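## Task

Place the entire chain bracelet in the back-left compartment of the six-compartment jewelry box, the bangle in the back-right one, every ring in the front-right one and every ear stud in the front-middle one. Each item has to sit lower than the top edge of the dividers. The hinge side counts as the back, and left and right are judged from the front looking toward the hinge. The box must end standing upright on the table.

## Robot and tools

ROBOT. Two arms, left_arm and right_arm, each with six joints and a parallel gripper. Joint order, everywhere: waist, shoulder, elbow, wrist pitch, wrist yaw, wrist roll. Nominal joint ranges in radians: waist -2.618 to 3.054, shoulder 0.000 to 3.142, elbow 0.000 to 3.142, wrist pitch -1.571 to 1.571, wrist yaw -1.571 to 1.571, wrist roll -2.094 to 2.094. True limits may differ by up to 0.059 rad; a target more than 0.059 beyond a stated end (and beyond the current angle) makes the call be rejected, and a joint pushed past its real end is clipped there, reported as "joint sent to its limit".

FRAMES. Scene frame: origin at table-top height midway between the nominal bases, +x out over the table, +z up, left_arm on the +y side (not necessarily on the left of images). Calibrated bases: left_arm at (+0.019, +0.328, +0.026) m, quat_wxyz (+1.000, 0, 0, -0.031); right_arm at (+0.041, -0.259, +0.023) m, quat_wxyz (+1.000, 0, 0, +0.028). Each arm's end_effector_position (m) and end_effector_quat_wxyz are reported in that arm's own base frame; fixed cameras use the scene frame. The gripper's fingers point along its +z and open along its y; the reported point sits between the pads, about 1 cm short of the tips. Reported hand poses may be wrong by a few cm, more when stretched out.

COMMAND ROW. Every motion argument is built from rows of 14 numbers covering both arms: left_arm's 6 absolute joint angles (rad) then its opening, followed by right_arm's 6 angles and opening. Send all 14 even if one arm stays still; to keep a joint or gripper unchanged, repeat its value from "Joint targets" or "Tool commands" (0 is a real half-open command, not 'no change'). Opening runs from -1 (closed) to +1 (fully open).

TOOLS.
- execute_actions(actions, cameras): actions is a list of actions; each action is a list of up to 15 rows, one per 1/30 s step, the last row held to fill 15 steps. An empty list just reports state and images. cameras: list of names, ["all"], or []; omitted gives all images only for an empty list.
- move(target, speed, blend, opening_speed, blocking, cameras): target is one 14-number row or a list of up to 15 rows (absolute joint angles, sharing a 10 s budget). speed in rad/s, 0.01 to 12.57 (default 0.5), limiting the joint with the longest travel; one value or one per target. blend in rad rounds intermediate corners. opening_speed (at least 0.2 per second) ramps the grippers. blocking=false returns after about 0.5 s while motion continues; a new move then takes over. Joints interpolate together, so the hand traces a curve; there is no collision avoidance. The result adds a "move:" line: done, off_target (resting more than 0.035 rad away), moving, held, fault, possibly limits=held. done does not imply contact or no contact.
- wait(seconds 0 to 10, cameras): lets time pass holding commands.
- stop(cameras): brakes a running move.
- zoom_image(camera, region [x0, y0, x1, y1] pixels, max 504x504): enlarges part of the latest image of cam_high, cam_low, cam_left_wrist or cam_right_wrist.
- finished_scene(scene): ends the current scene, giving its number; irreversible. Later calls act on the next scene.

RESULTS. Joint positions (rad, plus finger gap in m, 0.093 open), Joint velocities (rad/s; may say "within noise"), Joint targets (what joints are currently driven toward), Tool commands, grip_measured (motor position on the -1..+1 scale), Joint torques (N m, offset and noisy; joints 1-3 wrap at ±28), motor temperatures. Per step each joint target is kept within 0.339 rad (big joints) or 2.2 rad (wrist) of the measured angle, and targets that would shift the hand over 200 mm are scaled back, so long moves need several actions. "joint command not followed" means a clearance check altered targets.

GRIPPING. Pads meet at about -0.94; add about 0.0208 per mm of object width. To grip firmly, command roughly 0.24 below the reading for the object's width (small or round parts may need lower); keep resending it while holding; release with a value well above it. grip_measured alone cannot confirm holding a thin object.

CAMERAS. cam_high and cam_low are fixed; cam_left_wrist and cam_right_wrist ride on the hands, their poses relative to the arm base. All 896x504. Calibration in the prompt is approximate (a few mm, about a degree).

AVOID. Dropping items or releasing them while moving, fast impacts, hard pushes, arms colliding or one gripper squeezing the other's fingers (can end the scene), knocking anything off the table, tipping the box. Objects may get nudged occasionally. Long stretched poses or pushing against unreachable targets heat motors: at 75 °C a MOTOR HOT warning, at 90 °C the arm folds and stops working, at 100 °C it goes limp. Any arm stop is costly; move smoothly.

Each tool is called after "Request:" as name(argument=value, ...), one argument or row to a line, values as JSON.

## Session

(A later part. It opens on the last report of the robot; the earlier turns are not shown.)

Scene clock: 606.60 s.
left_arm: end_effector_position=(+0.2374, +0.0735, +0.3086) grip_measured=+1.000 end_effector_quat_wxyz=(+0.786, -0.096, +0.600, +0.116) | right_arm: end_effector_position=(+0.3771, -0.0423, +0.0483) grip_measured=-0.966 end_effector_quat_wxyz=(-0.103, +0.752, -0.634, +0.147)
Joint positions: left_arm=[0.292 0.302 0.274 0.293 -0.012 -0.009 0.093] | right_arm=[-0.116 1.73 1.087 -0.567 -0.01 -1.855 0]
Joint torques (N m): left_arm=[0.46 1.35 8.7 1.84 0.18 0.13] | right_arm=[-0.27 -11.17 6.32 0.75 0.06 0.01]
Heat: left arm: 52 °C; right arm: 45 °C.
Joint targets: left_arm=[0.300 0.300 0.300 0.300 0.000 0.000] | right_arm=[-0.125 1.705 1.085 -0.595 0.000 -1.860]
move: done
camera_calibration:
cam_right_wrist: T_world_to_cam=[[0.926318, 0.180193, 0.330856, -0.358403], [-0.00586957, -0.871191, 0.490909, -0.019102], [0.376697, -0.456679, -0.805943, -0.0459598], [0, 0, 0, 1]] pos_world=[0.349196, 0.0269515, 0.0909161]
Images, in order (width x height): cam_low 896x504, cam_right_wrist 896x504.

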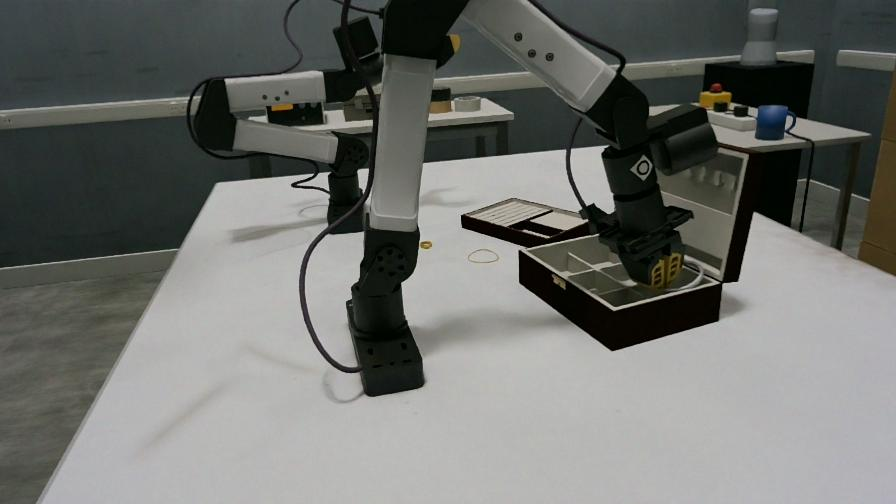

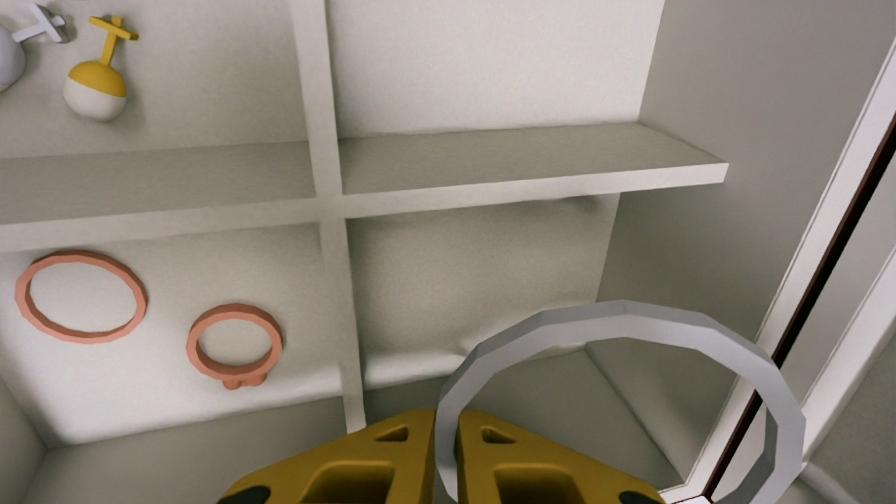

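Request:
move(
  target=[
    [0.3,0.3,0.3,0.3,0,0,1,-0.125,1.677,1.07,-0.615,0,-1.86,-1],
    [0.3,0.3,0.3,0.3,0,0,1,-0.125,1.677,1.07,-0.615,0,-1.86,-0.65],
  ],
  speed=0.2,
  opening_speed=0.4,
  cameras=["cam_right_wrist","cam_low"],
)

Request:
zoom_image(
  camera="cam_low",
  region=[540, 160, 740, 320],
)

Scene clock: 622.27 s.
left_arm: end_effector_position=(+0.2374, +0.0735, +0.3086) grip_measured=+1.000 end_effector_quat_wxyz=(+0.786, -0.096, +0.600, +0.116) | right_arm: end_effector_position=(+0.3673, -0.0436, +0.0504) grip_measured=-0.652 end_effector_quat_wxyz=(-0.094, +0.752, -0.637, +0.140)
Joint positions: left_arm=[0.292 0.302 0.274 0.293 -0.012 -0.009 0.093] | right_arm=[-0.119 1.708 1.077 -0.601 -0.002 -1.855 0.014]
Joint torques (N m): left_arm=[0.46 1.35 8.72 1.84 0.18 0.13] | right_arm=[-0.03 -11.41 5.86 0.82 -0.02 0.01]
Heat: left arm: 52 °C; right arm: 46 °C.
Joint targets: left_arm=[0.300 0.300 0.300 0.300 0.000 0.000] | right_arm=[-0.125 1.677 1.070 -0.615 0.000 -1.860]
move: done
camera_calibration:
cam_right_wrist: T_world_to_cam=[[0.934299, 0.17668, 0.309628, -0.35182], [-0.0000136571, -0.868528, 0.49564, -0.0235876], [0.356491, -0.46308, -0.811462, -0.0338275], [0, 0, 0, 1]] pos_world=[0.340764, 0.0260082, 0.0931748]
Images, in order (width x height): cam_low 896x504, cam_right_wrist 896x504.

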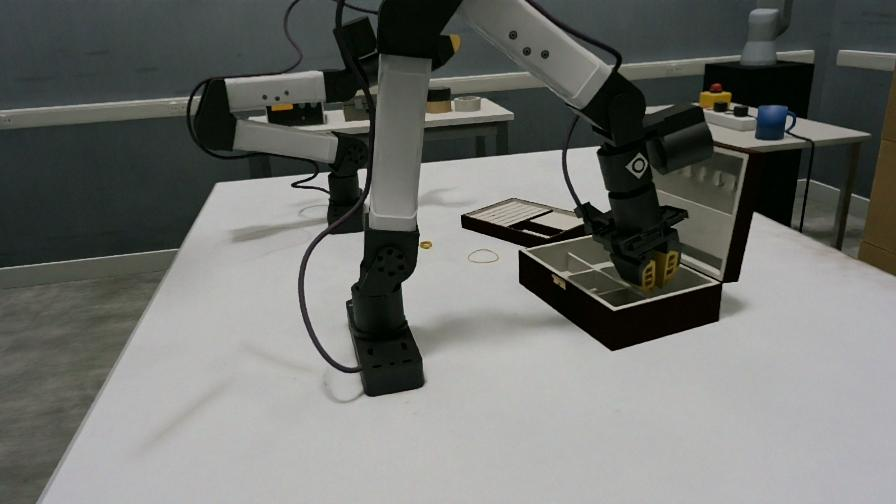

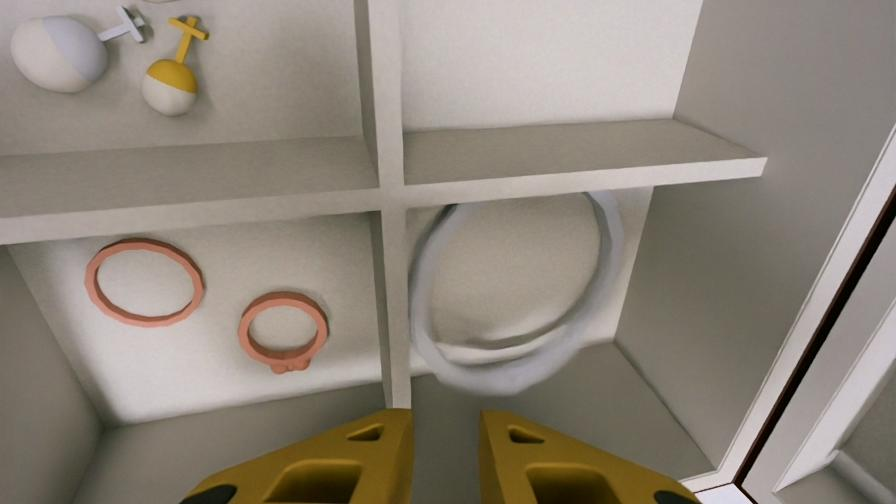

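Scaled by 2.520 from the camera's 896x504 image, which has a finer 1280x720 frame.

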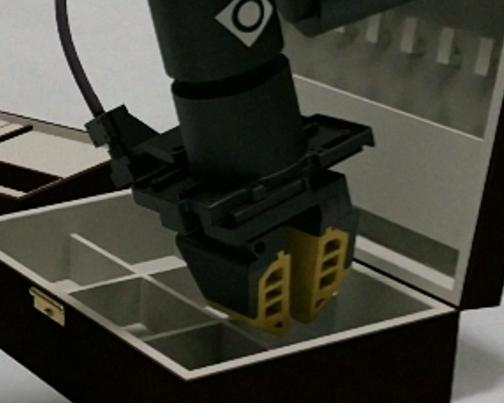

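Request:
move(
  target=[
    [0.3,0.3,0.3,0.3,0,0,1,-0.125,1.55,1.2,-0.85,0,-1.86,-0.65],
    [0.3,0.3,0.3,0.3,0,0,1,0.0,1.35,1.30,-1.40,0,-0.6,-0.4],
    [0.3,0.3,0.3,0.3,0,0,1,1.15,2.03,1.69,-1.21,0,1.15,0],
  ],
  speed=0.9,
  blend=[0.1,0.1,0],
  opening_speed=1,
  cameras=["cam_right_wrist","cam_high"],
)

Scene clock: 640.27 s.
left_arm: end_effector_position=(+0.2374, +0.0735, +0.3086) grip_measured=+1.000 end_effector_quat_wxyz=(+0.786, -0.096, +0.600, +0.116) | right_arm: end_effector_position=(+0.1543, +0.3509, +0.0810) grip_measured=-0.002 end_effector_quat_wxyz=(-0.002, -0.010, +1.000, -0.003)
Joint positions: left_arm=[0.292 0.302 0.274 0.293 -0.012 -0.009 0.093] | right_arm=[1.156 2.02 1.668 -1.227 -0.001 1.135 0.045]
Joint torques (N m): left_arm=[0.46 1.33 8.72 1.84 0.18 0.13] | right_arm=[-0.01 -10.41 8.36 0.46 0.09 0.21]
Heat: left arm: 52 °C; right arm: 47 °C.
Joint targets: left_arm=[0.300 0.300 0.300 0.300 0.000 0.000] | right_arm=[1.150 2.030 1.690 -1.210 0.000 1.150]
move: done; blend cut to 0 rad at target 2
camera_calibration:
cam_right_wrist: T_world_to_cam=[[0.0271333, -0.999624, -0.00386792, 0.346218], [-0.89817, -0.0260776, 0.438875, 0.151463], [-0.438811, -0.00843407, -0.89854, 0.219932], [0, 0, 0, 1]] pos_world=[0.223154, 0.351892, 0.132484]
Images, in order (width x height): cam_high 896x504, cam_right_wrist 896x504.

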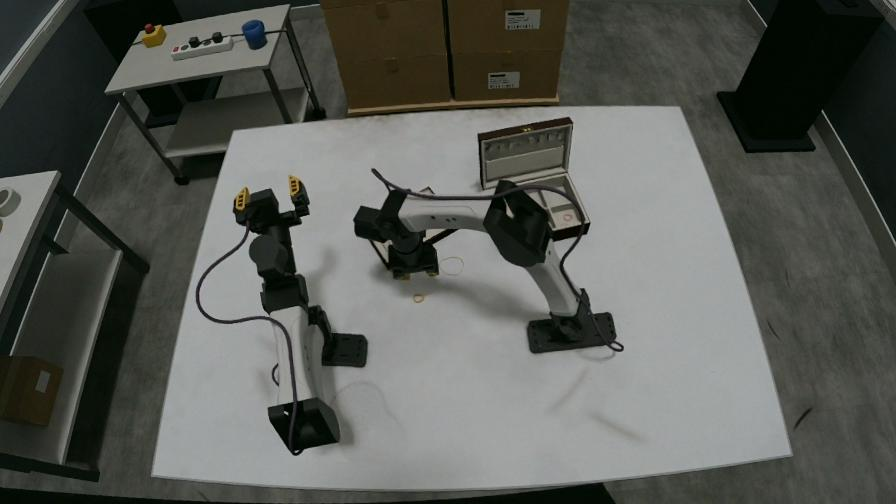

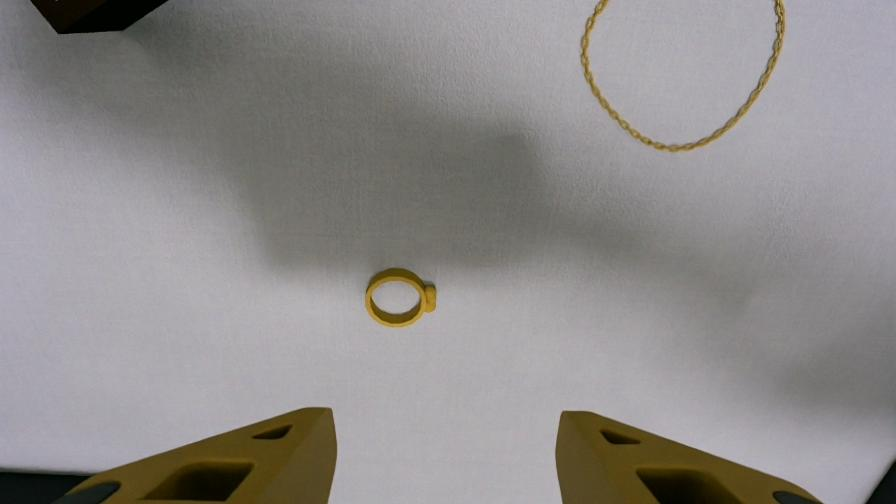

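Request:
move(
  target=[
    [0.3,0.3,0.3,0.3,0,0,1,1.236,2.07,1.60,-1.09,0,1.25,0],
    [0.3,0.3,0.3,0.3,0,0,1,1.238,2.135,1.478,-0.91,0,1.25,0],
  ],
  speed=0.4,
  cameras=["cam_right_wrist"],
)

Scene clock: 654.83 s.
left_arm: end_effector_position=(+0.2374, +0.0735, +0.3086) grip_measured=+1.000 end_effector_quat_wxyz=(+0.786, -0.096, +0.600, +0.116) | right_arm: end_effector_position=(+0.1259, +0.3674, +0.0012) grip_measured=-0.002 end_effector_quat_wxyz=(-0.003, -0.002, +1.000, -0.005)
Joint positions: left_arm=[0.292 0.302 0.274 0.293 -0.012 -0.009 0.093] | right_arm=[1.239 2.118 1.491 -0.954 -0.003 1.235 0.045]
Joint torques (N m): left_arm=[0.46 1.35 8.7 1.84 0.18 0.13] | right_arm=[0.35 -10.09 4.68 0.73 0.1 0.21]
Motor temperatures (°C): left_arm=[26 32 44 52 26 27 27] | right_arm=[30 50 41 30 27 25 28]
Heat: left arm: 52 °C; right arm: 50 °C.
Joint targets: left_arm=[0.300 0.300 0.300 0.300 0.000 0.000] | right_arm=[1.238 2.135 1.478 -0.910 0.000 1.250]
move: off_target (right_arm); right_arm: the wrist pitch is farthest, 0.044 rad from its target
camera_calibration:
cam_right_wrist: T_world_to_cam=[[0.0106518, -0.999943, -0.000919995, 0.365267], [-0.897873, -0.00996947, 0.440141, 0.155504], [-0.440125, -0.00386226, -0.897928, 0.134304], [0, 0, 0, 1]] pos_world=[0.194843, 0.367315, 0.0524876]
Images, in order (width x height): cam_right_wrist 896x504.

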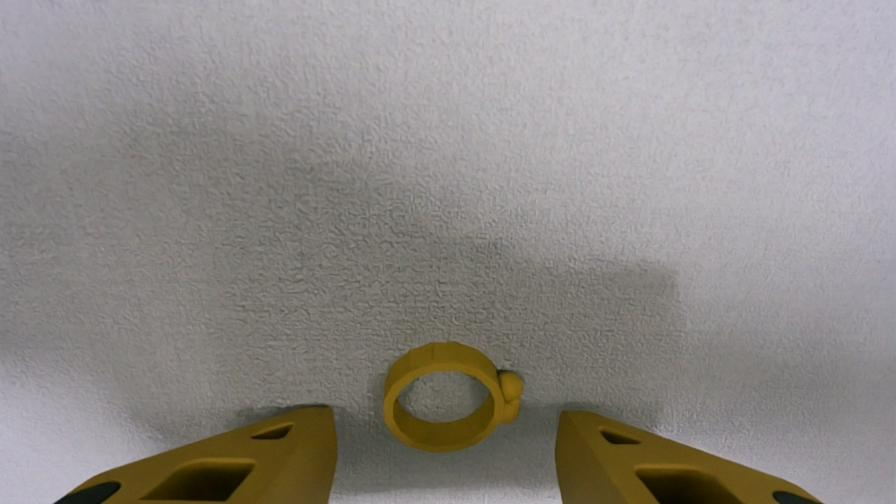

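Request:
move(
  target=[
    [0.3,0.3,0.3,0.3,0,0,1,1.238,2.149,1.472,-0.90,0,1.25,0],
    [0.3,0.3,0.3,0.3,0,0,1,1.238,2.149,1.472,-0.90,0,1.25,-1],
  ],
  speed=0.3,
  opening_speed=0.8,
  cameras=["cam_right_wrist"],
)

Scene clock: 670.57 s.
left_arm: end_effector_position=(+0.2374, +0.0735, +0.3086) grip_measured=+1.000 end_effector_quat_wxyz=(+0.786, -0.096, +0.600, +0.116) | right_arm: end_effector_position=(+0.1271, +0.3759, +0.0004) grip_measured=-0.622 end_effector_quat_wxyz=(-0.002, -0.002, +1.000, +0.014)
Joint positions: left_arm=[0.292 0.302 0.274 0.293 -0.012 -0.009 0.093] | right_arm=[1.239 2.119 1.488 -0.915 -0.013 1.236 0.015]
Joint torques (N m): left_arm=[0.44 1.35 8.7 1.84 0.18 0.13] | right_arm=[0.34 -9.05 4.38 0.51 0.19 0.19]
Heat: left arm: 52 °C; right arm: 48 °C.
Joint targets: left_arm=[0.300 0.300 0.300 0.300 0.000 0.000] | right_arm=[1.238 2.149 1.472 -0.900 0.000 1.250]
move: done; target 2's new numbers were sent with right_arm's wrist pitch 0.052 rad from that target
camera_calibration:
cam_right_wrist: T_world_to_cam=[[0.0100268, -0.99924, -0.0376637, 0.373643], [-0.898807, -0.0255132, 0.437602, 0.162963], [-0.438231, 0.0294646, -0.898379, 0.121463], [0, 0, 0, 1]] pos_world=[0.195955, 0.373938, 0.0518798]
Images, in order (width x height): cam_right_wrist 896x504.

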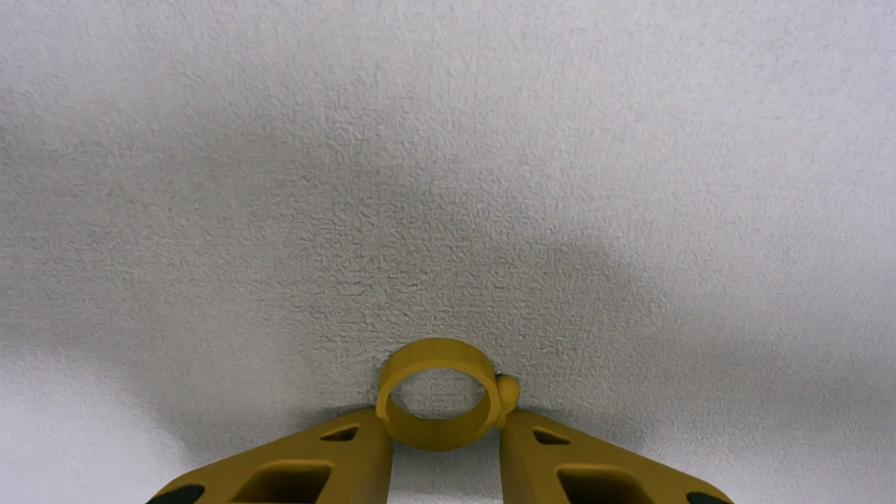

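Request:
move(
  target=[0.3,0.3,0.3,0.3,0,0,1,1.238,2.02,1.73,-1.30,0,1.25,-1],
  speed=0.4,
  cameras=["cam_right_wrist"],
)

Scene clock: 678.90 s.
left_arm: end_effector_position=(+0.2374, +0.0735, +0.3086) grip_measured=+1.000 end_effector_quat_wxyz=(+0.786, -0.096, +0.600, +0.116) | right_arm: end_effector_position=(+0.1218, +0.3604, +0.0812) grip_measured=-0.647 end_effector_quat_wxyz=(-0.014, -0.001, +1.000, -0.022)
Joint positions: left_arm=[0.292 0.302 0.274 0.293 -0.012 -0.009 0.093] | right_arm=[1.239 2.049 1.712 -1.284 -0.013 1.236 0.014]
Joint torques (N m): left_arm=[0.46 1.35 8.72 1.84 0.18 0.13] | right_arm=[0.34 -14.32 7.94 0.03 0.19 0.2]
Heat: left arm: 52 °C; right arm: 48 °C.
Joint targets: left_arm=[0.300 0.300 0.300 0.300 0.000 0.000] | right_arm=[1.238 2.020 1.730 -1.300 0.000 1.250]
move: done
camera_calibration:
cam_right_wrist: T_world_to_cam=[[0.00962035, -0.999407, 0.0330733, 0.355619], [-0.887838, 0.00667996, 0.460108, 0.107578], [-0.460056, -0.0337902, -0.887247, 0.216752], [0, 0, 0, 1]] pos_world=[0.191809, 0.362014, 0.131054]
Images, in order (width x height): cam_right_wrist 896x504.

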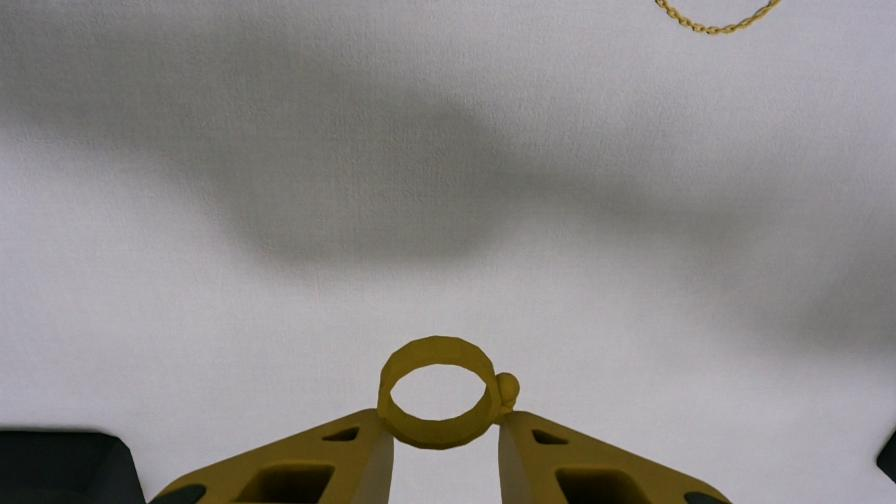

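Request:
move(
  target=[
    [0.3,0.3,0.3,0.3,0,0,1,0.9,1.5,1.40,-1.42,0,0.9,-1],
    [0.3,0.3,0.3,0.3,0,0,1,-0.13,1.785,1.475,-1.245,0,-0.285,-1],
  ],
  speed=0.9,
  blend=0.1,
  cameras=["cam_right_wrist"],
)

Scene clock: 692.03 s.
left_arm: end_effector_position=(+0.2374, +0.0735, +0.3086) grip_measured=+1.000 end_effector_quat_wxyz=(+0.786, -0.096, +0.600, +0.116) | right_arm: end_effector_position=(+0.3187, -0.0424, +0.1089) grip_measured=-0.648 end_effector_quat_wxyz=(-0.007, -0.069, +0.998, +0.002)
Joint positions: left_arm=[0.292 0.302 0.274 0.293 -0.012 -0.009 0.093] | right_arm=[-0.133 1.775 1.453 -1.263 -0.001 -0.271 0.014]
Joint torques (N m): left_arm=[0.46 1.35 8.7 1.84 0.18 0.13] | right_arm=[0.73 -8.13 8.44 0.5 0.02 -0.09]
Heat: left arm: 52 °C; right arm: 52 °C.
Joint targets: left_arm=[0.300 0.300 0.300 0.300 0.000 0.000] | right_arm=[-0.130 1.785 1.475 -1.245 0.000 -0.285]
move: done
camera_calibration:
cam_right_wrist: T_world_to_cam=[[0.144284, -0.989418, -0.0152797, -0.086934], [-0.884333, -0.135858, 0.446652, 0.266647], [-0.444001, -0.0509325, -0.894577, 0.313255], [0, 0, 0, 1]] pos_world=[0.387433, -0.0338332, 0.159804]
Images, in order (width x height): cam_right_wrist 896x504.

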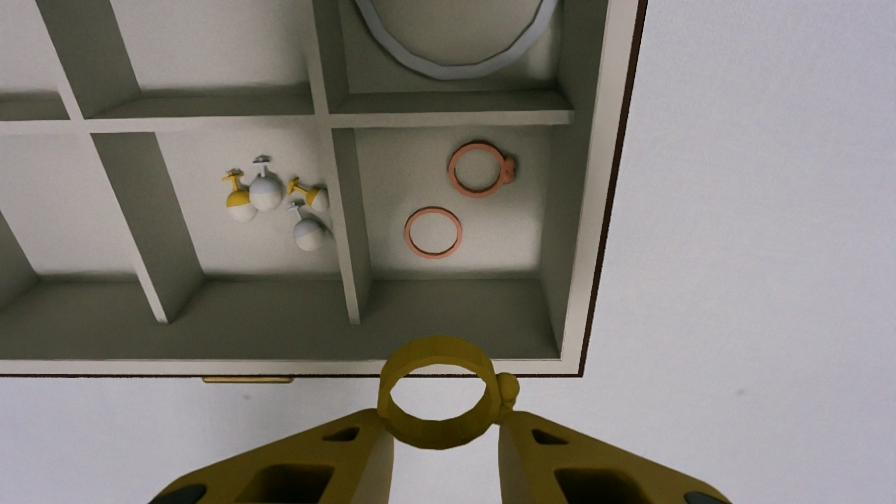

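Request:
move(
  target=[0.3,0.3,0.3,0.3,0,0,1,-0.147,1.876,1.172,-0.858,0,-0.285,-1],
  speed=0.4,
  cameras=["cam_right_wrist"],
)

Scene clock: 699.07 s.
left_arm: end_effector_position=(+0.2374, +0.0735, +0.3086) grip_measured=+1.000 end_effector_quat_wxyz=(+0.786, -0.096, +0.600, +0.116) | right_arm: end_effector_position=(+0.3161, -0.0442, +0.0139) grip_measured=-0.649 end_effector_quat_wxyz=(-0.010, -0.066, +0.998, +0.003)
Joint positions: left_arm=[0.292 0.302 0.274 0.293 -0.012 -0.009 0.093] | right_arm=[-0.14 1.867 1.176 -0.901 -0.001 -0.272 0.014]
Joint torques (N m): left_arm=[0.46 1.35 8.72 1.84 0.18 0.13] | right_arm=[-0.13 -8.43 5.37 0.7 0.02 -0.08]
Heat: left arm: 52 °C; right arm: 51 °C.
Joint targets: left_arm=[0.300 0.300 0.300 0.300 0.000 0.000] | right_arm=[-0.147 1.876 1.172 -0.858 0.000 -0.285]
move: off_target (right_arm); right_arm: the wrist pitch is farthest, 0.043 rad from its target
camera_calibration:
cam_right_wrist: T_world_to_cam=[[0.138492, -0.990211, -0.0173818, -0.0879863], [-0.882364, -0.13134, 0.451866, 0.306076], [-0.449726, -0.0472427, -0.891916, 0.228893], [0, 0, 0, 1]] pos_world=[0.385195, -0.0361114, 0.0643187]
Images, in order (width x height): cam_right_wrist 896x504.

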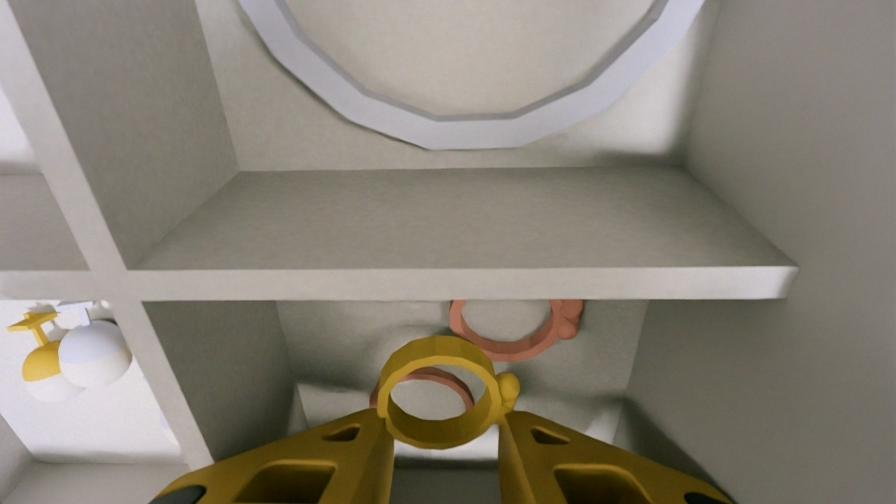

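Request:
move(
  target=[
    [0.3,0.3,0.3,0.3,0,0,1,-0.147,1.884,1.148,-0.825,0,-0.285,-1],
    [0.3,0.3,0.3,0.3,0,0,1,-0.147,1.884,1.148,-0.825,0,-0.285,-0.2],
  ],
  speed=0.3,
  opening_speed=0.5,
)

Request:
move(
  target=[
    [0.3,0.3,0.3,0.3,0,0,1,-0.13,1.785,1.475,-1.245,0,-0.285,-0.2],
  ],
  speed=0.6,
  cameras=["cam_right_wrist"],
)

Scene clock: 712.23 s.
left_arm: end_effector_position=(+0.2374, +0.0735, +0.3086) grip_measured=+1.000 end_effector_quat_wxyz=(+0.786, -0.096, +0.600, +0.116) | right_arm: end_effector_position=(+0.3209, -0.0450, +0.0076) grip_measured=-0.379 end_effector_quat_wxyz=(+0.004, -0.069, +0.998, +0.000)
Joint positions: left_arm=[0.292 0.302 0.274 0.293 -0.012 -0.009 0.093] | right_arm=[-0.14 1.871 1.154 -0.847 -0.001 -0.278 0.027]
Joint torques (N m): left_arm=[0.46 1.36 8.7 1.84 0.18 0.13] | right_arm=[-0.12 -8.12 5.09 0.58 0.01 -0.02]
Heat: left arm: 53 °C; right arm: 49 °C.
Joint targets: left_arm=[0.300 0.300 0.300 0.300 0.000 0.000] | right_arm=[-0.147 1.884 1.148 -0.825 0.000 -0.285]
move: done
camera_calibration:
cam_left_wrist: T_world_to_cam=[[0.29453, -0.955341, 0.023974, -0.00702559], [-0.119063, -0.0615753, -0.990976, 0.380703], [0.948196, 0.289018, -0.131882, -0.124856], [0, 0, 0, 1]] pos_world=[0.165785, 0.0528157, 0.36097]
cam_right_wrist: T_world_to_cam=[[0.144605, -0.989449, -0.00890275, -0.0915261], [-0.893719, -0.134465, 0.428002, 0.316773], [-0.424683, -0.0539347, -0.903734, 0.217153], [0, 0, 0, 1]] pos_world=[0.388563, -0.0362533, 0.059854]

Scene clock: 713.67 s.
left_arm: end_effector_position=(+0.2374, +0.0735, +0.3086) grip_measured=+1.000 end_effector_quat_wxyz=(+0.786, -0.096, +0.600, +0.116) | right_arm: end_effector_position=(+0.3276, -0.0433, +0.1035) grip_measured=-0.202 end_effector_quat_wxyz=(-0.001, -0.071, +0.997, +0.000)
Joint positions: left_arm=[0.292 0.302 0.274 0.293 -0.012 -0.009 0.093] | right_arm=[-0.131 1.799 1.461 -1.234 0 -0.273 0.036]
Joint torques (N m): left_arm=[0.46 1.35 8.72 1.84 0.18 0.13] | right_arm=[0.61 -10.69 7.68 0.22 0.01 -0.07]
Heat: left arm: 53 °C; right arm: 49 °C.
Joint targets: left_arm=[0.300 0.300 0.300 0.300 0.000 0.000] | right_arm=[-0.130 1.785 1.475 -1.245 0.000 -0.285]
move: done
camera_calibration:
cam_right_wrist: T_world_to_cam=[[0.147827, -0.988955, -0.0107302, -0.0908101], [-0.889299, -0.137662, 0.436116, 0.279499], [-0.432776, -0.0549272, -0.899827, 0.308997], [0, 0, 0, 1]] pos_world=[0.395709, -0.0343583, 0.155175]
Images, in order (width x height): cam_right_wrist 896x504.

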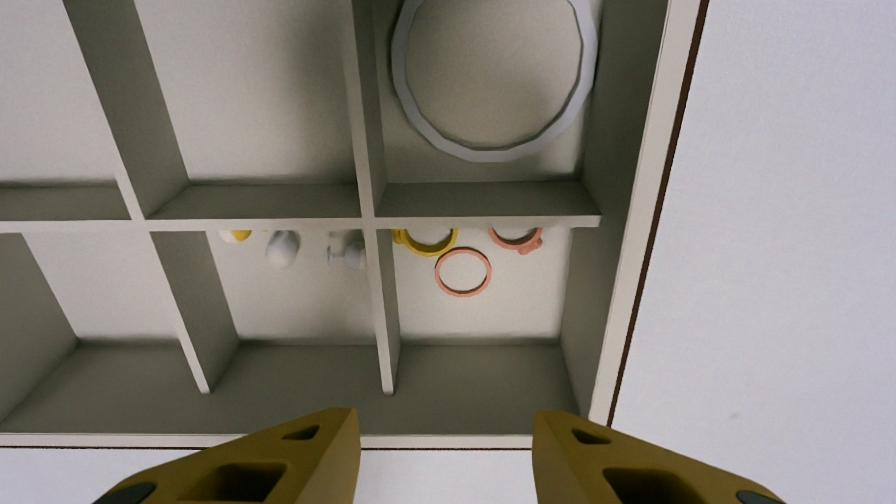

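Request:
move(
  target=[
    [0.3,0.3,0.3,0.3,0,0,1,0.2,1.55,1.4,-1.42,0,0.2,-0.3],
    [0.3,0.3,0.3,0.3,0,0,1,0.845,1.84,1.43,-1.135,0,0.86,-0.3],
  ],
  speed=0.9,
  blend=0.1,
  cameras=["cam_right_wrist"],
)

Scene clock: 732.13 s.
left_arm: end_effector_position=(+0.2374, +0.0735, +0.3086) grip_measured=+1.000 end_effector_quat_wxyz=(+0.786, -0.096, +0.600, +0.116) | right_arm: end_effector_position=(+0.2215, +0.2527, +0.0812) grip_measured=-0.298 end_effector_quat_wxyz=(-0.002, -0.002, +1.000, +0.000)
Joint positions: left_arm=[0.292 0.302 0.274 0.293 -0.012 -0.009 0.093] | right_arm=[0.85 1.833 1.414 -1.154 -0.002 0.845 0.031]
Joint torques (N m): left_arm=[0.46 1.33 8.7 1.84 0.18 0.13] | right_arm=[0.08 -8.91 7.77 0.5 0.09 0.18]
Heat: left arm: 53 °C; right arm: 49 °C.
Joint targets: left_arm=[0.300 0.300 0.300 0.300 0.000 0.000] | right_arm=[0.845 1.840 1.430 -1.135 0.000 0.860]
move: done
camera_calibration:
cam_right_wrist: T_world_to_cam=[[0.0114497, -0.999885, -0.00996293, 0.250236], [-0.899024, -0.0146556, 0.437653, 0.206669], [-0.437749, 0.00394591, -0.899089, 0.2454], [0, 0, 0, 1]] pos_world=[0.290359, 0.252268, 0.13268]
Images, in order (width x height): cam_right_wrist 896x504.

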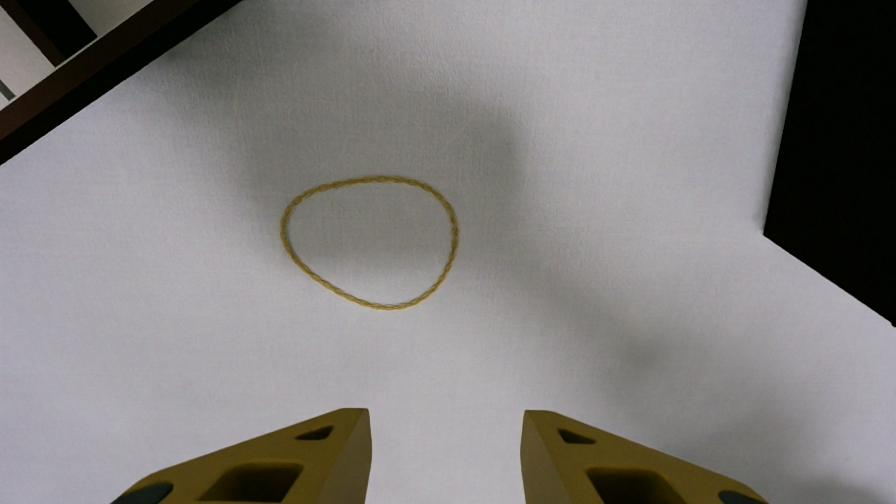

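Request:
move(
  target=[
    [0.3,0.3,0.3,0.3,0,0,1,0.84,1.88,1.30,-0.98,0,0.86,-0.3],
    [0.3,0.3,0.3,0.3,0,0,1,0.84,1.955,1.168,-0.785,0,0.86,-0.3],
  ],
  speed=0.4,
  cameras=["cam_right_wrist"],
)

Scene clock: 740.90 s.
left_arm: end_effector_position=(+0.2374, +0.0735, +0.3086) grip_measured=+1.000 end_effector_quat_wxyz=(+0.786, -0.096, +0.600, +0.116) | right_arm: end_effector_position=(+0.2174, +0.2462, -0.0021) grip_measured=-0.298 end_effector_quat_wxyz=(-0.009, +0.001, +1.000, -0.008)
Joint positions: left_arm=[0.292 0.302 0.274 0.293 -0.012 -0.009 0.093] | right_arm=[0.846 1.93 1.192 -0.857 -0.003 0.847 0.031]
Joint torques (N m): left_arm=[0.46 1.36 8.7 1.84 0.18 0.13] | right_arm=[-0.02 -7.38 3.34 1.02 0.1 0.19]
Heat: left arm: 53 °C; right arm: 49 °C.
Joint targets: left_arm=[0.300 0.300 0.300 0.300 0.000 0.000] | right_arm=[0.840 1.955 1.168 -0.785 0.000 0.860]
move: off_target (right_arm); right_arm: the wrist pitch is farthest, 0.072 rad from its target
camera_calibration:
cam_right_wrist: T_world_to_cam=[[0.00531767, -0.99997, 0.00568761, 0.24438], [-0.892218, -0.00217607, 0.451599, 0.23475], [-0.451573, -0.00747604, -0.892203, 0.174538], [0, 0, 0, 1]] pos_world=[0.286965, 0.246188, 0.0483208]
Images, in order (width x height): cam_right_wrist 896x504.

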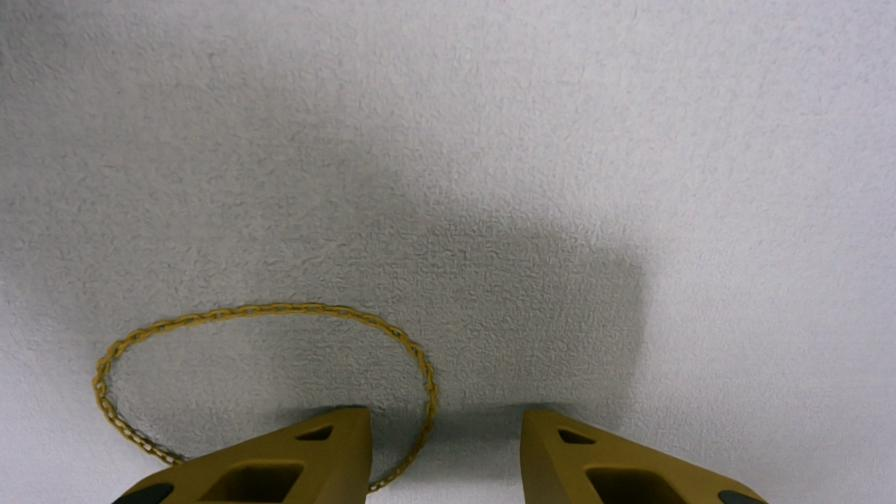

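Request:
move(
  target=[
    [0.3,0.3,0.3,0.3,0,0,1,0.84,1.967,1.142,-0.755,0,0.86,-0.3],
    [0.3,0.3,0.3,0.3,0,0,1,0.84,1.967,1.142,-0.755,0,0.86,-1],
  ],
  speed=0.3,
  opening_speed=0.6,
  cameras=["cam_right_wrist"],
)

Scene clock: 750.80 s.
left_arm: end_effector_position=(+0.2374, +0.0735, +0.3086) grip_measured=+1.000 end_effector_quat_wxyz=(+0.786, -0.096, +0.600, +0.116) | right_arm: end_effector_position=(+0.2184, +0.2572, -0.0029) grip_measured=-0.971 end_effector_quat_wxyz=(-0.008, +0.000, +1.000, +0.023)
Joint positions: left_arm=[0.292 0.302 0.274 0.293 -0.012 -0.009 0.093] | right_arm=[0.846 1.922 1.177 -0.802 -0.042 0.847 0]
Joint torques (N m): left_arm=[0.46 1.35 8.72 1.84 0.18 0.12] | right_arm=[-0.03 -5.49 2.4 0.86 0.46 0.19]
Heat: left arm: 53 °C; right arm: 48 °C.
Joint targets: left_arm=[0.300 0.300 0.300 0.300 0.000 0.000] | right_arm=[0.840 1.967 1.142 -0.755 0.000 0.860]
move: off_target (right_arm); target 2's new numbers were sent with right_arm's wrist pitch 0.087 rad from that target; right_arm: the wrist pitch is farthest, 0.047 rad from its target
camera_calibration:
cam_right_wrist: T_world_to_cam=[[0.0053926, -0.9984, -0.0562838, 0.254687], [-0.893532, -0.0300813, 0.447991, 0.243408], [-0.448968, 0.0478756, -0.892264, 0.159618], [0, 0, 0, 1]] pos_world=[0.287782, 0.253959, 0.0477118]
Images, in order (width x height): cam_right_wrist 896x504.

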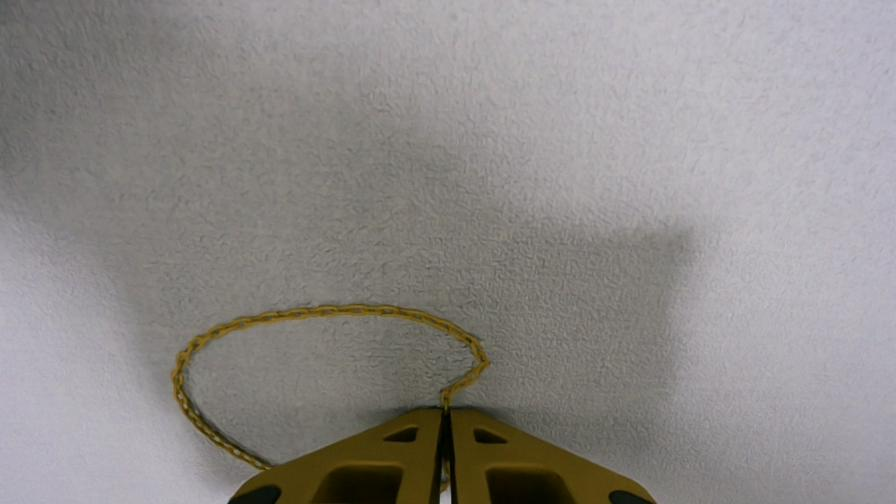

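Request:
move(
  target=[0.3,0.3,0.3,0.3,0,0,1,0.846,1.829,1.76,-1.5,0,0.86,-1],
  speed=0.5,
  cameras=["cam_right_wrist","cam_low"],
)

Request:
move(
  target=[0.3,0.3,0.3,0.3,0,0,1,0.306,1.48,1.21,-0.685,0,0.15,-1],
  speed=0.5,
  cameras=["cam_right_wrist","cam_low"],
)

Request:
zoom_image(
  camera="cam_low",
  region=[440, 110, 760, 360],
)

Scene clock: 773.10 s.
left_arm: end_effector_position=(+0.2374, +0.0735, +0.3086) grip_measured=+1.000 end_effector_quat_wxyz=(+0.786, -0.096, +0.600, +0.116) | right_arm: end_effector_position=(+0.2228, +0.2540, +0.1575) grip_measured=-0.971 end_effector_quat_wxyz=(-0.011, +0.001, +1.000, -0.005)
Joint positions: left_arm=[0.292 0.302 0.274 0.293 -0.012 -0.009 0.093] | right_arm=[0.846 1.852 1.742 -1.483 -0.01 0.847 0]
Joint torques (N m): left_arm=[0.47 1.35 8.7 1.84 0.17 0.13] | right_arm=[0.49 -11.96 8.01 0.11 0.16 0.19]
Heat: left arm: 53 °C; right arm: 46 °C.
Joint targets: left_arm=[0.300 0.300 0.300 0.300 0.000 0.000] | right_arm=[0.846 1.829 1.760 -1.500 0.000 0.860]
move: done
camera_calibration:
cam_right_wrist: T_world_to_cam=[[0.00509765, -0.999987, -0.000278713, 0.252288], [-0.890452, -0.0046661, 0.455054, 0.167195], [-0.45505, -0.00207153, -0.890464, 0.318533], [0, 0, 0, 1]] pos_world=[0.292542, 0.253724, 0.20763]
Images, in order (width x height): cam_low 896x504, cam_right_wrist 896x504.

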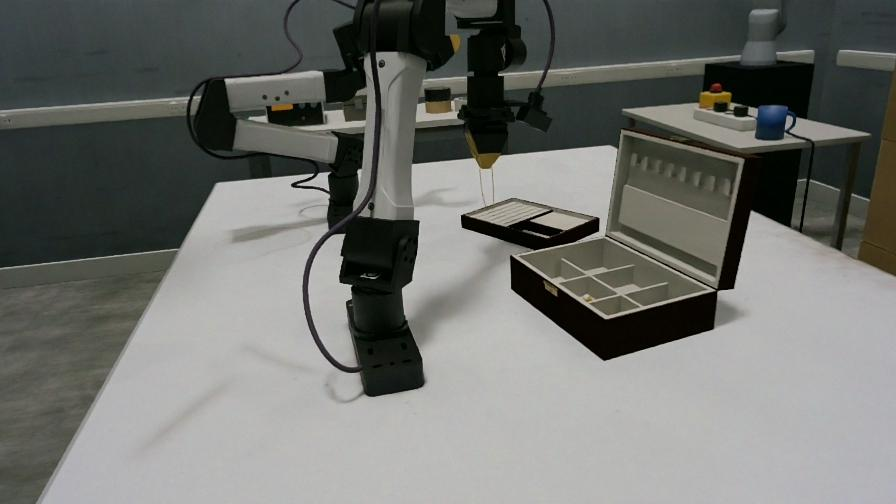

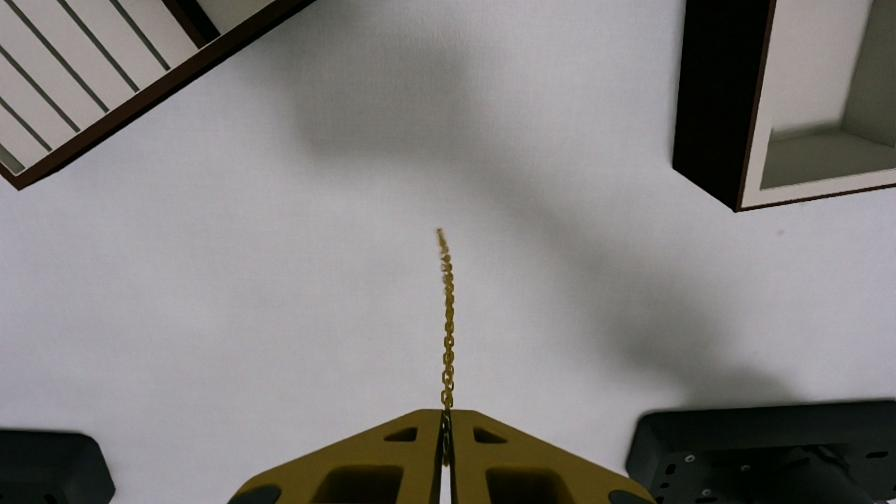

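Scene clock: 775.50 s.
left_arm: end_effector_position=(+0.2374, +0.0735, +0.3086) grip_measured=+1.000 end_effector_quat_wxyz=(+0.786, -0.096, +0.600, +0.116) | right_arm: end_effector_position=(+0.3680, +0.1180, +0.1615) grip_measured=-0.971 end_effector_quat_wxyz=(+0.275, -0.070, +0.956, +0.069)
Joint positions: left_arm=[0.292 0.302 0.274 0.293 -0.012 -0.009 0.093] | right_arm=[0.308 1.506 1.218 -0.709 -0.006 0.163 0]
Joint torques (N m): left_arm=[0.44 1.35 8.7 1.84 0.18 0.13] | right_arm=[0.34 -9.87 6.69 1.68 0.09 -0.07]
Heat: left arm: 53 °C; right arm: 46 °C.
Joint targets: left_arm=[0.300 0.300 0.300 0.300 0.000 0.000] | right_arm=[0.306 1.480 1.210 -0.685 0.000 0.150]
move: done
camera_calibration:
cam_right_wrist: T_world_to_cam=[[0.183294, -0.978188, -0.0977266, 0.0630438], [-0.978081, -0.171472, -0.118132, 0.438529], [0.0987976, 0.117237, -0.988177, 0.185863], [0, 0, 0, 1]] pos_world=[0.398999, 0.115074, 0.241631]
Images, in order (width x height): cam_low 896x504, cam_right_wrist 896x504.

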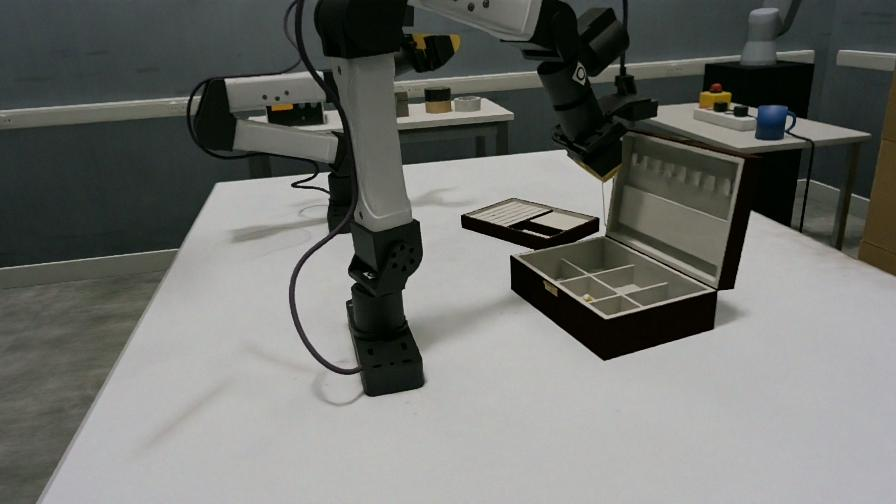

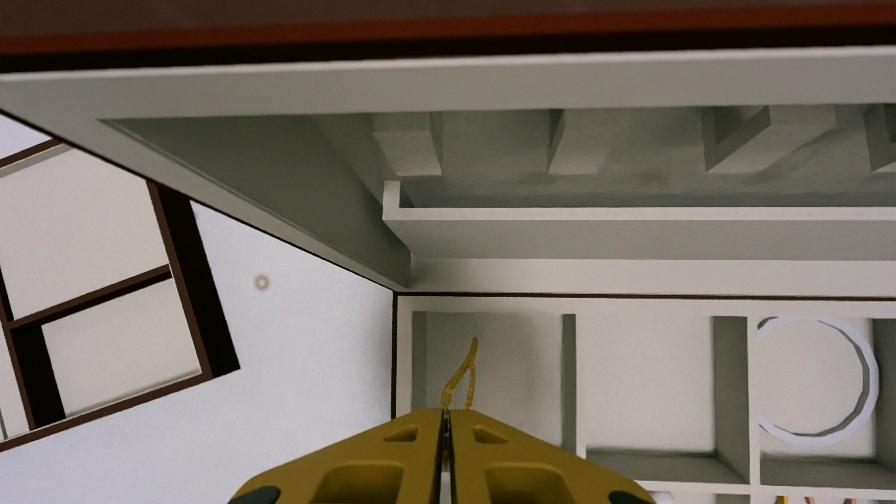

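Scaled by 1.575 from the camera's 896x504 image, which has a finer 1280x720 frame.

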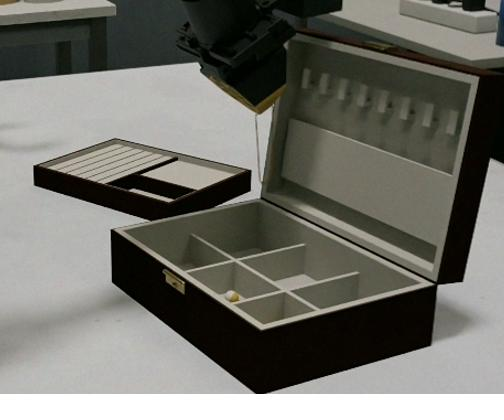

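Request:
move(
  target=[
    [0.3,0.3,0.3,0.3,0,0,1,0.302,1.41,1.115,-0.64,0,0.13,-1],
    [0.3,0.3,0.3,0.3,0,0,1,0.302,1.47,0.925,-0.40,0,0.13,-1],
  ],
  speed=0.3,
  cameras=["cam_right_wrist","cam_low"],
)

Request:
zoom_image(
  camera="cam_low",
  region=[500, 160, 740, 360],
)

Scene clock: 790.63 s.
left_arm: end_effector_position=(+0.2374, +0.0735, +0.3086) grip_measured=+1.000 end_effector_quat_wxyz=(+0.786, -0.096, +0.600, +0.116) | right_arm: end_effector_position=(+0.3543, +0.1137, +0.1049) grip_measured=-0.971 end_effector_quat_wxyz=(+0.293, -0.080, +0.950, +0.070)
Joint positions: left_arm=[0.292 0.302 0.274 0.293 -0.012 -0.009 0.093] | right_arm=[0.308 1.462 0.931 -0.428 -0.006 0.142 0]
Joint torques (N m): left_arm=[0.46 1.35 8.7 1.84 0.18 0.13] | right_arm=[-0.02 -6.01 6.69 1.84 0.08 -0.08]
Heat: left arm: 53 °C; right arm: 47 °C.
Joint targets: left_arm=[0.300 0.300 0.300 0.300 0.000 0.000] | right_arm=[0.302 1.470 0.925 -0.400 0.000 0.130]
move: done
camera_calibration:
cam_right_wrist: T_world_to_cam=[[0.203908, -0.974817, -0.0902956, 0.0473638], [-0.969622, -0.188367, -0.156046, 0.420639], [0.135108, 0.119372, -0.983614, 0.1182], [0, 0, 0, 1]] pos_world=[0.382234, 0.111296, 0.186179]
Images, in order (width x height): cam_low 896x504, cam_right_wrist 896x504.

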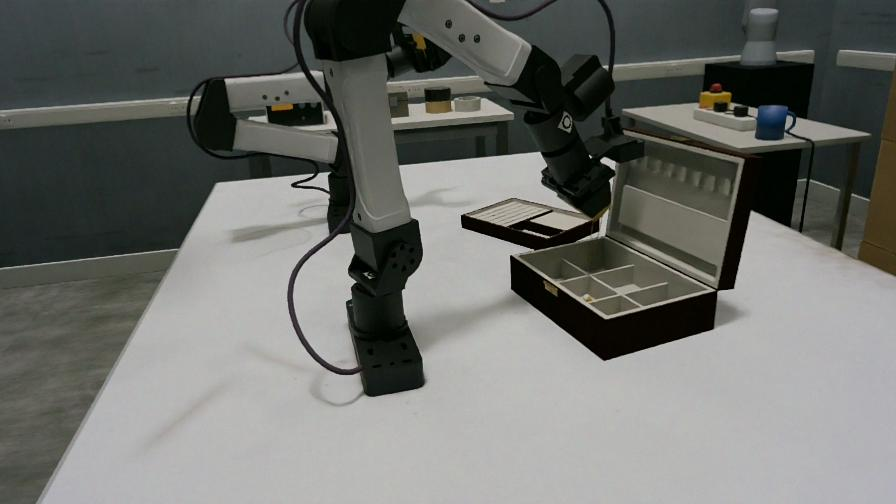

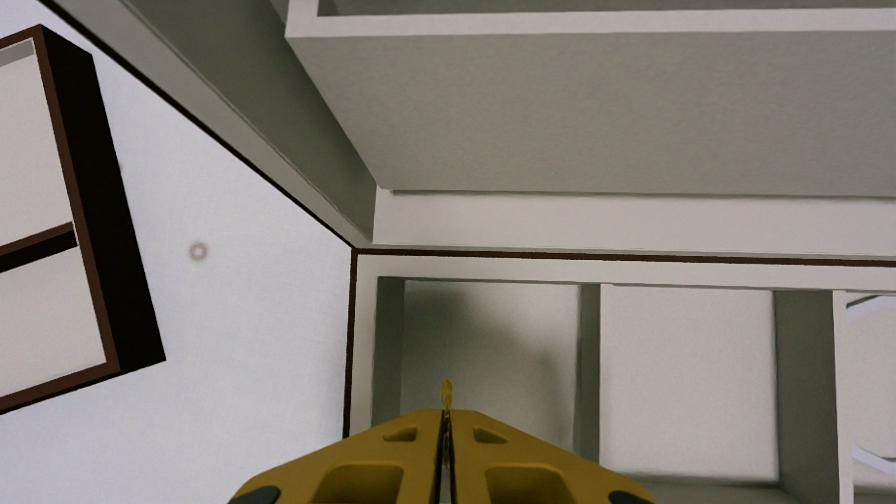

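Scaled by 2.100 from the camera's 896x504 image, which has a finer 1280x720 frame.

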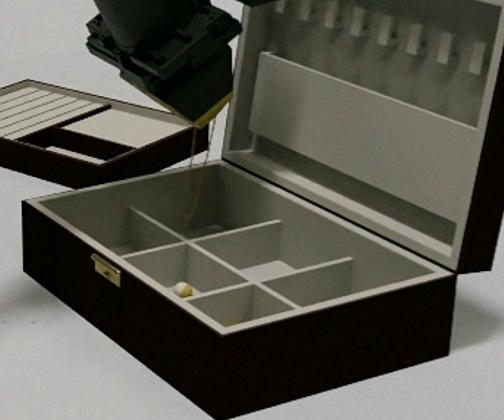

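Request:
move(
  target=[0.3,0.3,0.3,0.3,0,0,1,0.298,1.605,0.755,-0.10,0,0.12,-1],
  speed=0.3,
  cameras=["cam_right_wrist","cam_low"],
)

Request:
zoom_image(
  camera="cam_low",
  region=[500, 160, 740, 360],
)

Scene clock: 797.07 s.
left_arm: end_effector_position=(+0.2374, +0.0735, +0.3086) grip_measured=+1.000 end_effector_quat_wxyz=(+0.786, -0.096, +0.600, +0.116) | right_arm: end_effector_position=(+0.3557, +0.1121, +0.0362) grip_measured=-0.971 end_effector_quat_wxyz=(+0.289, -0.082, +0.951, +0.067)
Joint positions: left_arm=[0.292 0.302 0.274 0.293 -0.012 -0.009 0.093] | right_arm=[0.303 1.596 0.76 -0.132 -0.006 0.132 0]
Joint torques (N m): left_arm=[0.46 1.35 8.7 1.84 0.18 0.13] | right_arm=[0.05 -6.43 5.91 1.87 0.08 -0.09]
Heat: left arm: 53 °C; right arm: 46 °C.
Joint targets: left_arm=[0.300 0.300 0.300 0.300 0.000 0.000] | right_arm=[0.298 1.605 0.755 -0.100 0.000 0.120]
move: done
camera_calibration:
cam_right_wrist: T_world_to_cam=[[0.206488, -0.974851, -0.0838372, 0.038193], [-0.969959, -0.19268, -0.148504, 0.41125], [0.128615, 0.111983, -0.985352, 0.0537788], [0, 0, 0, 1]] pos_world=[0.384092, 0.11045, 0.117265]
Images, in order (width x height): cam_low 896x504, cam_right_wrist 896x504.

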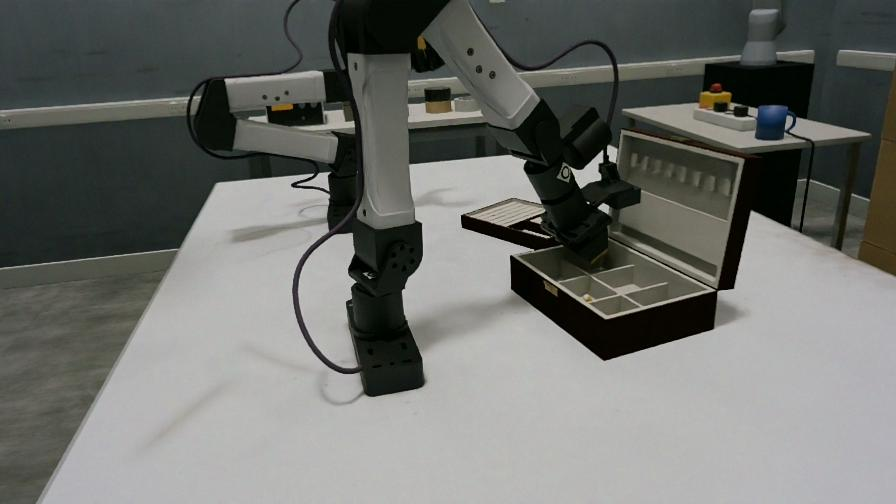

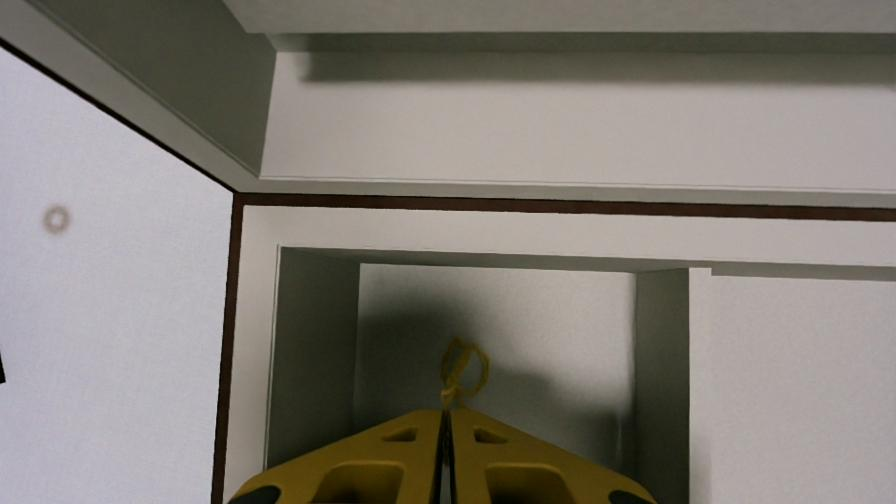

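Scaled by 2.100 from the camera's 896x504 image, which has a finer 1280x720 frame.

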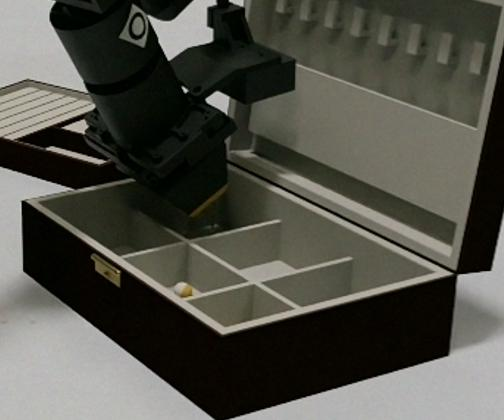

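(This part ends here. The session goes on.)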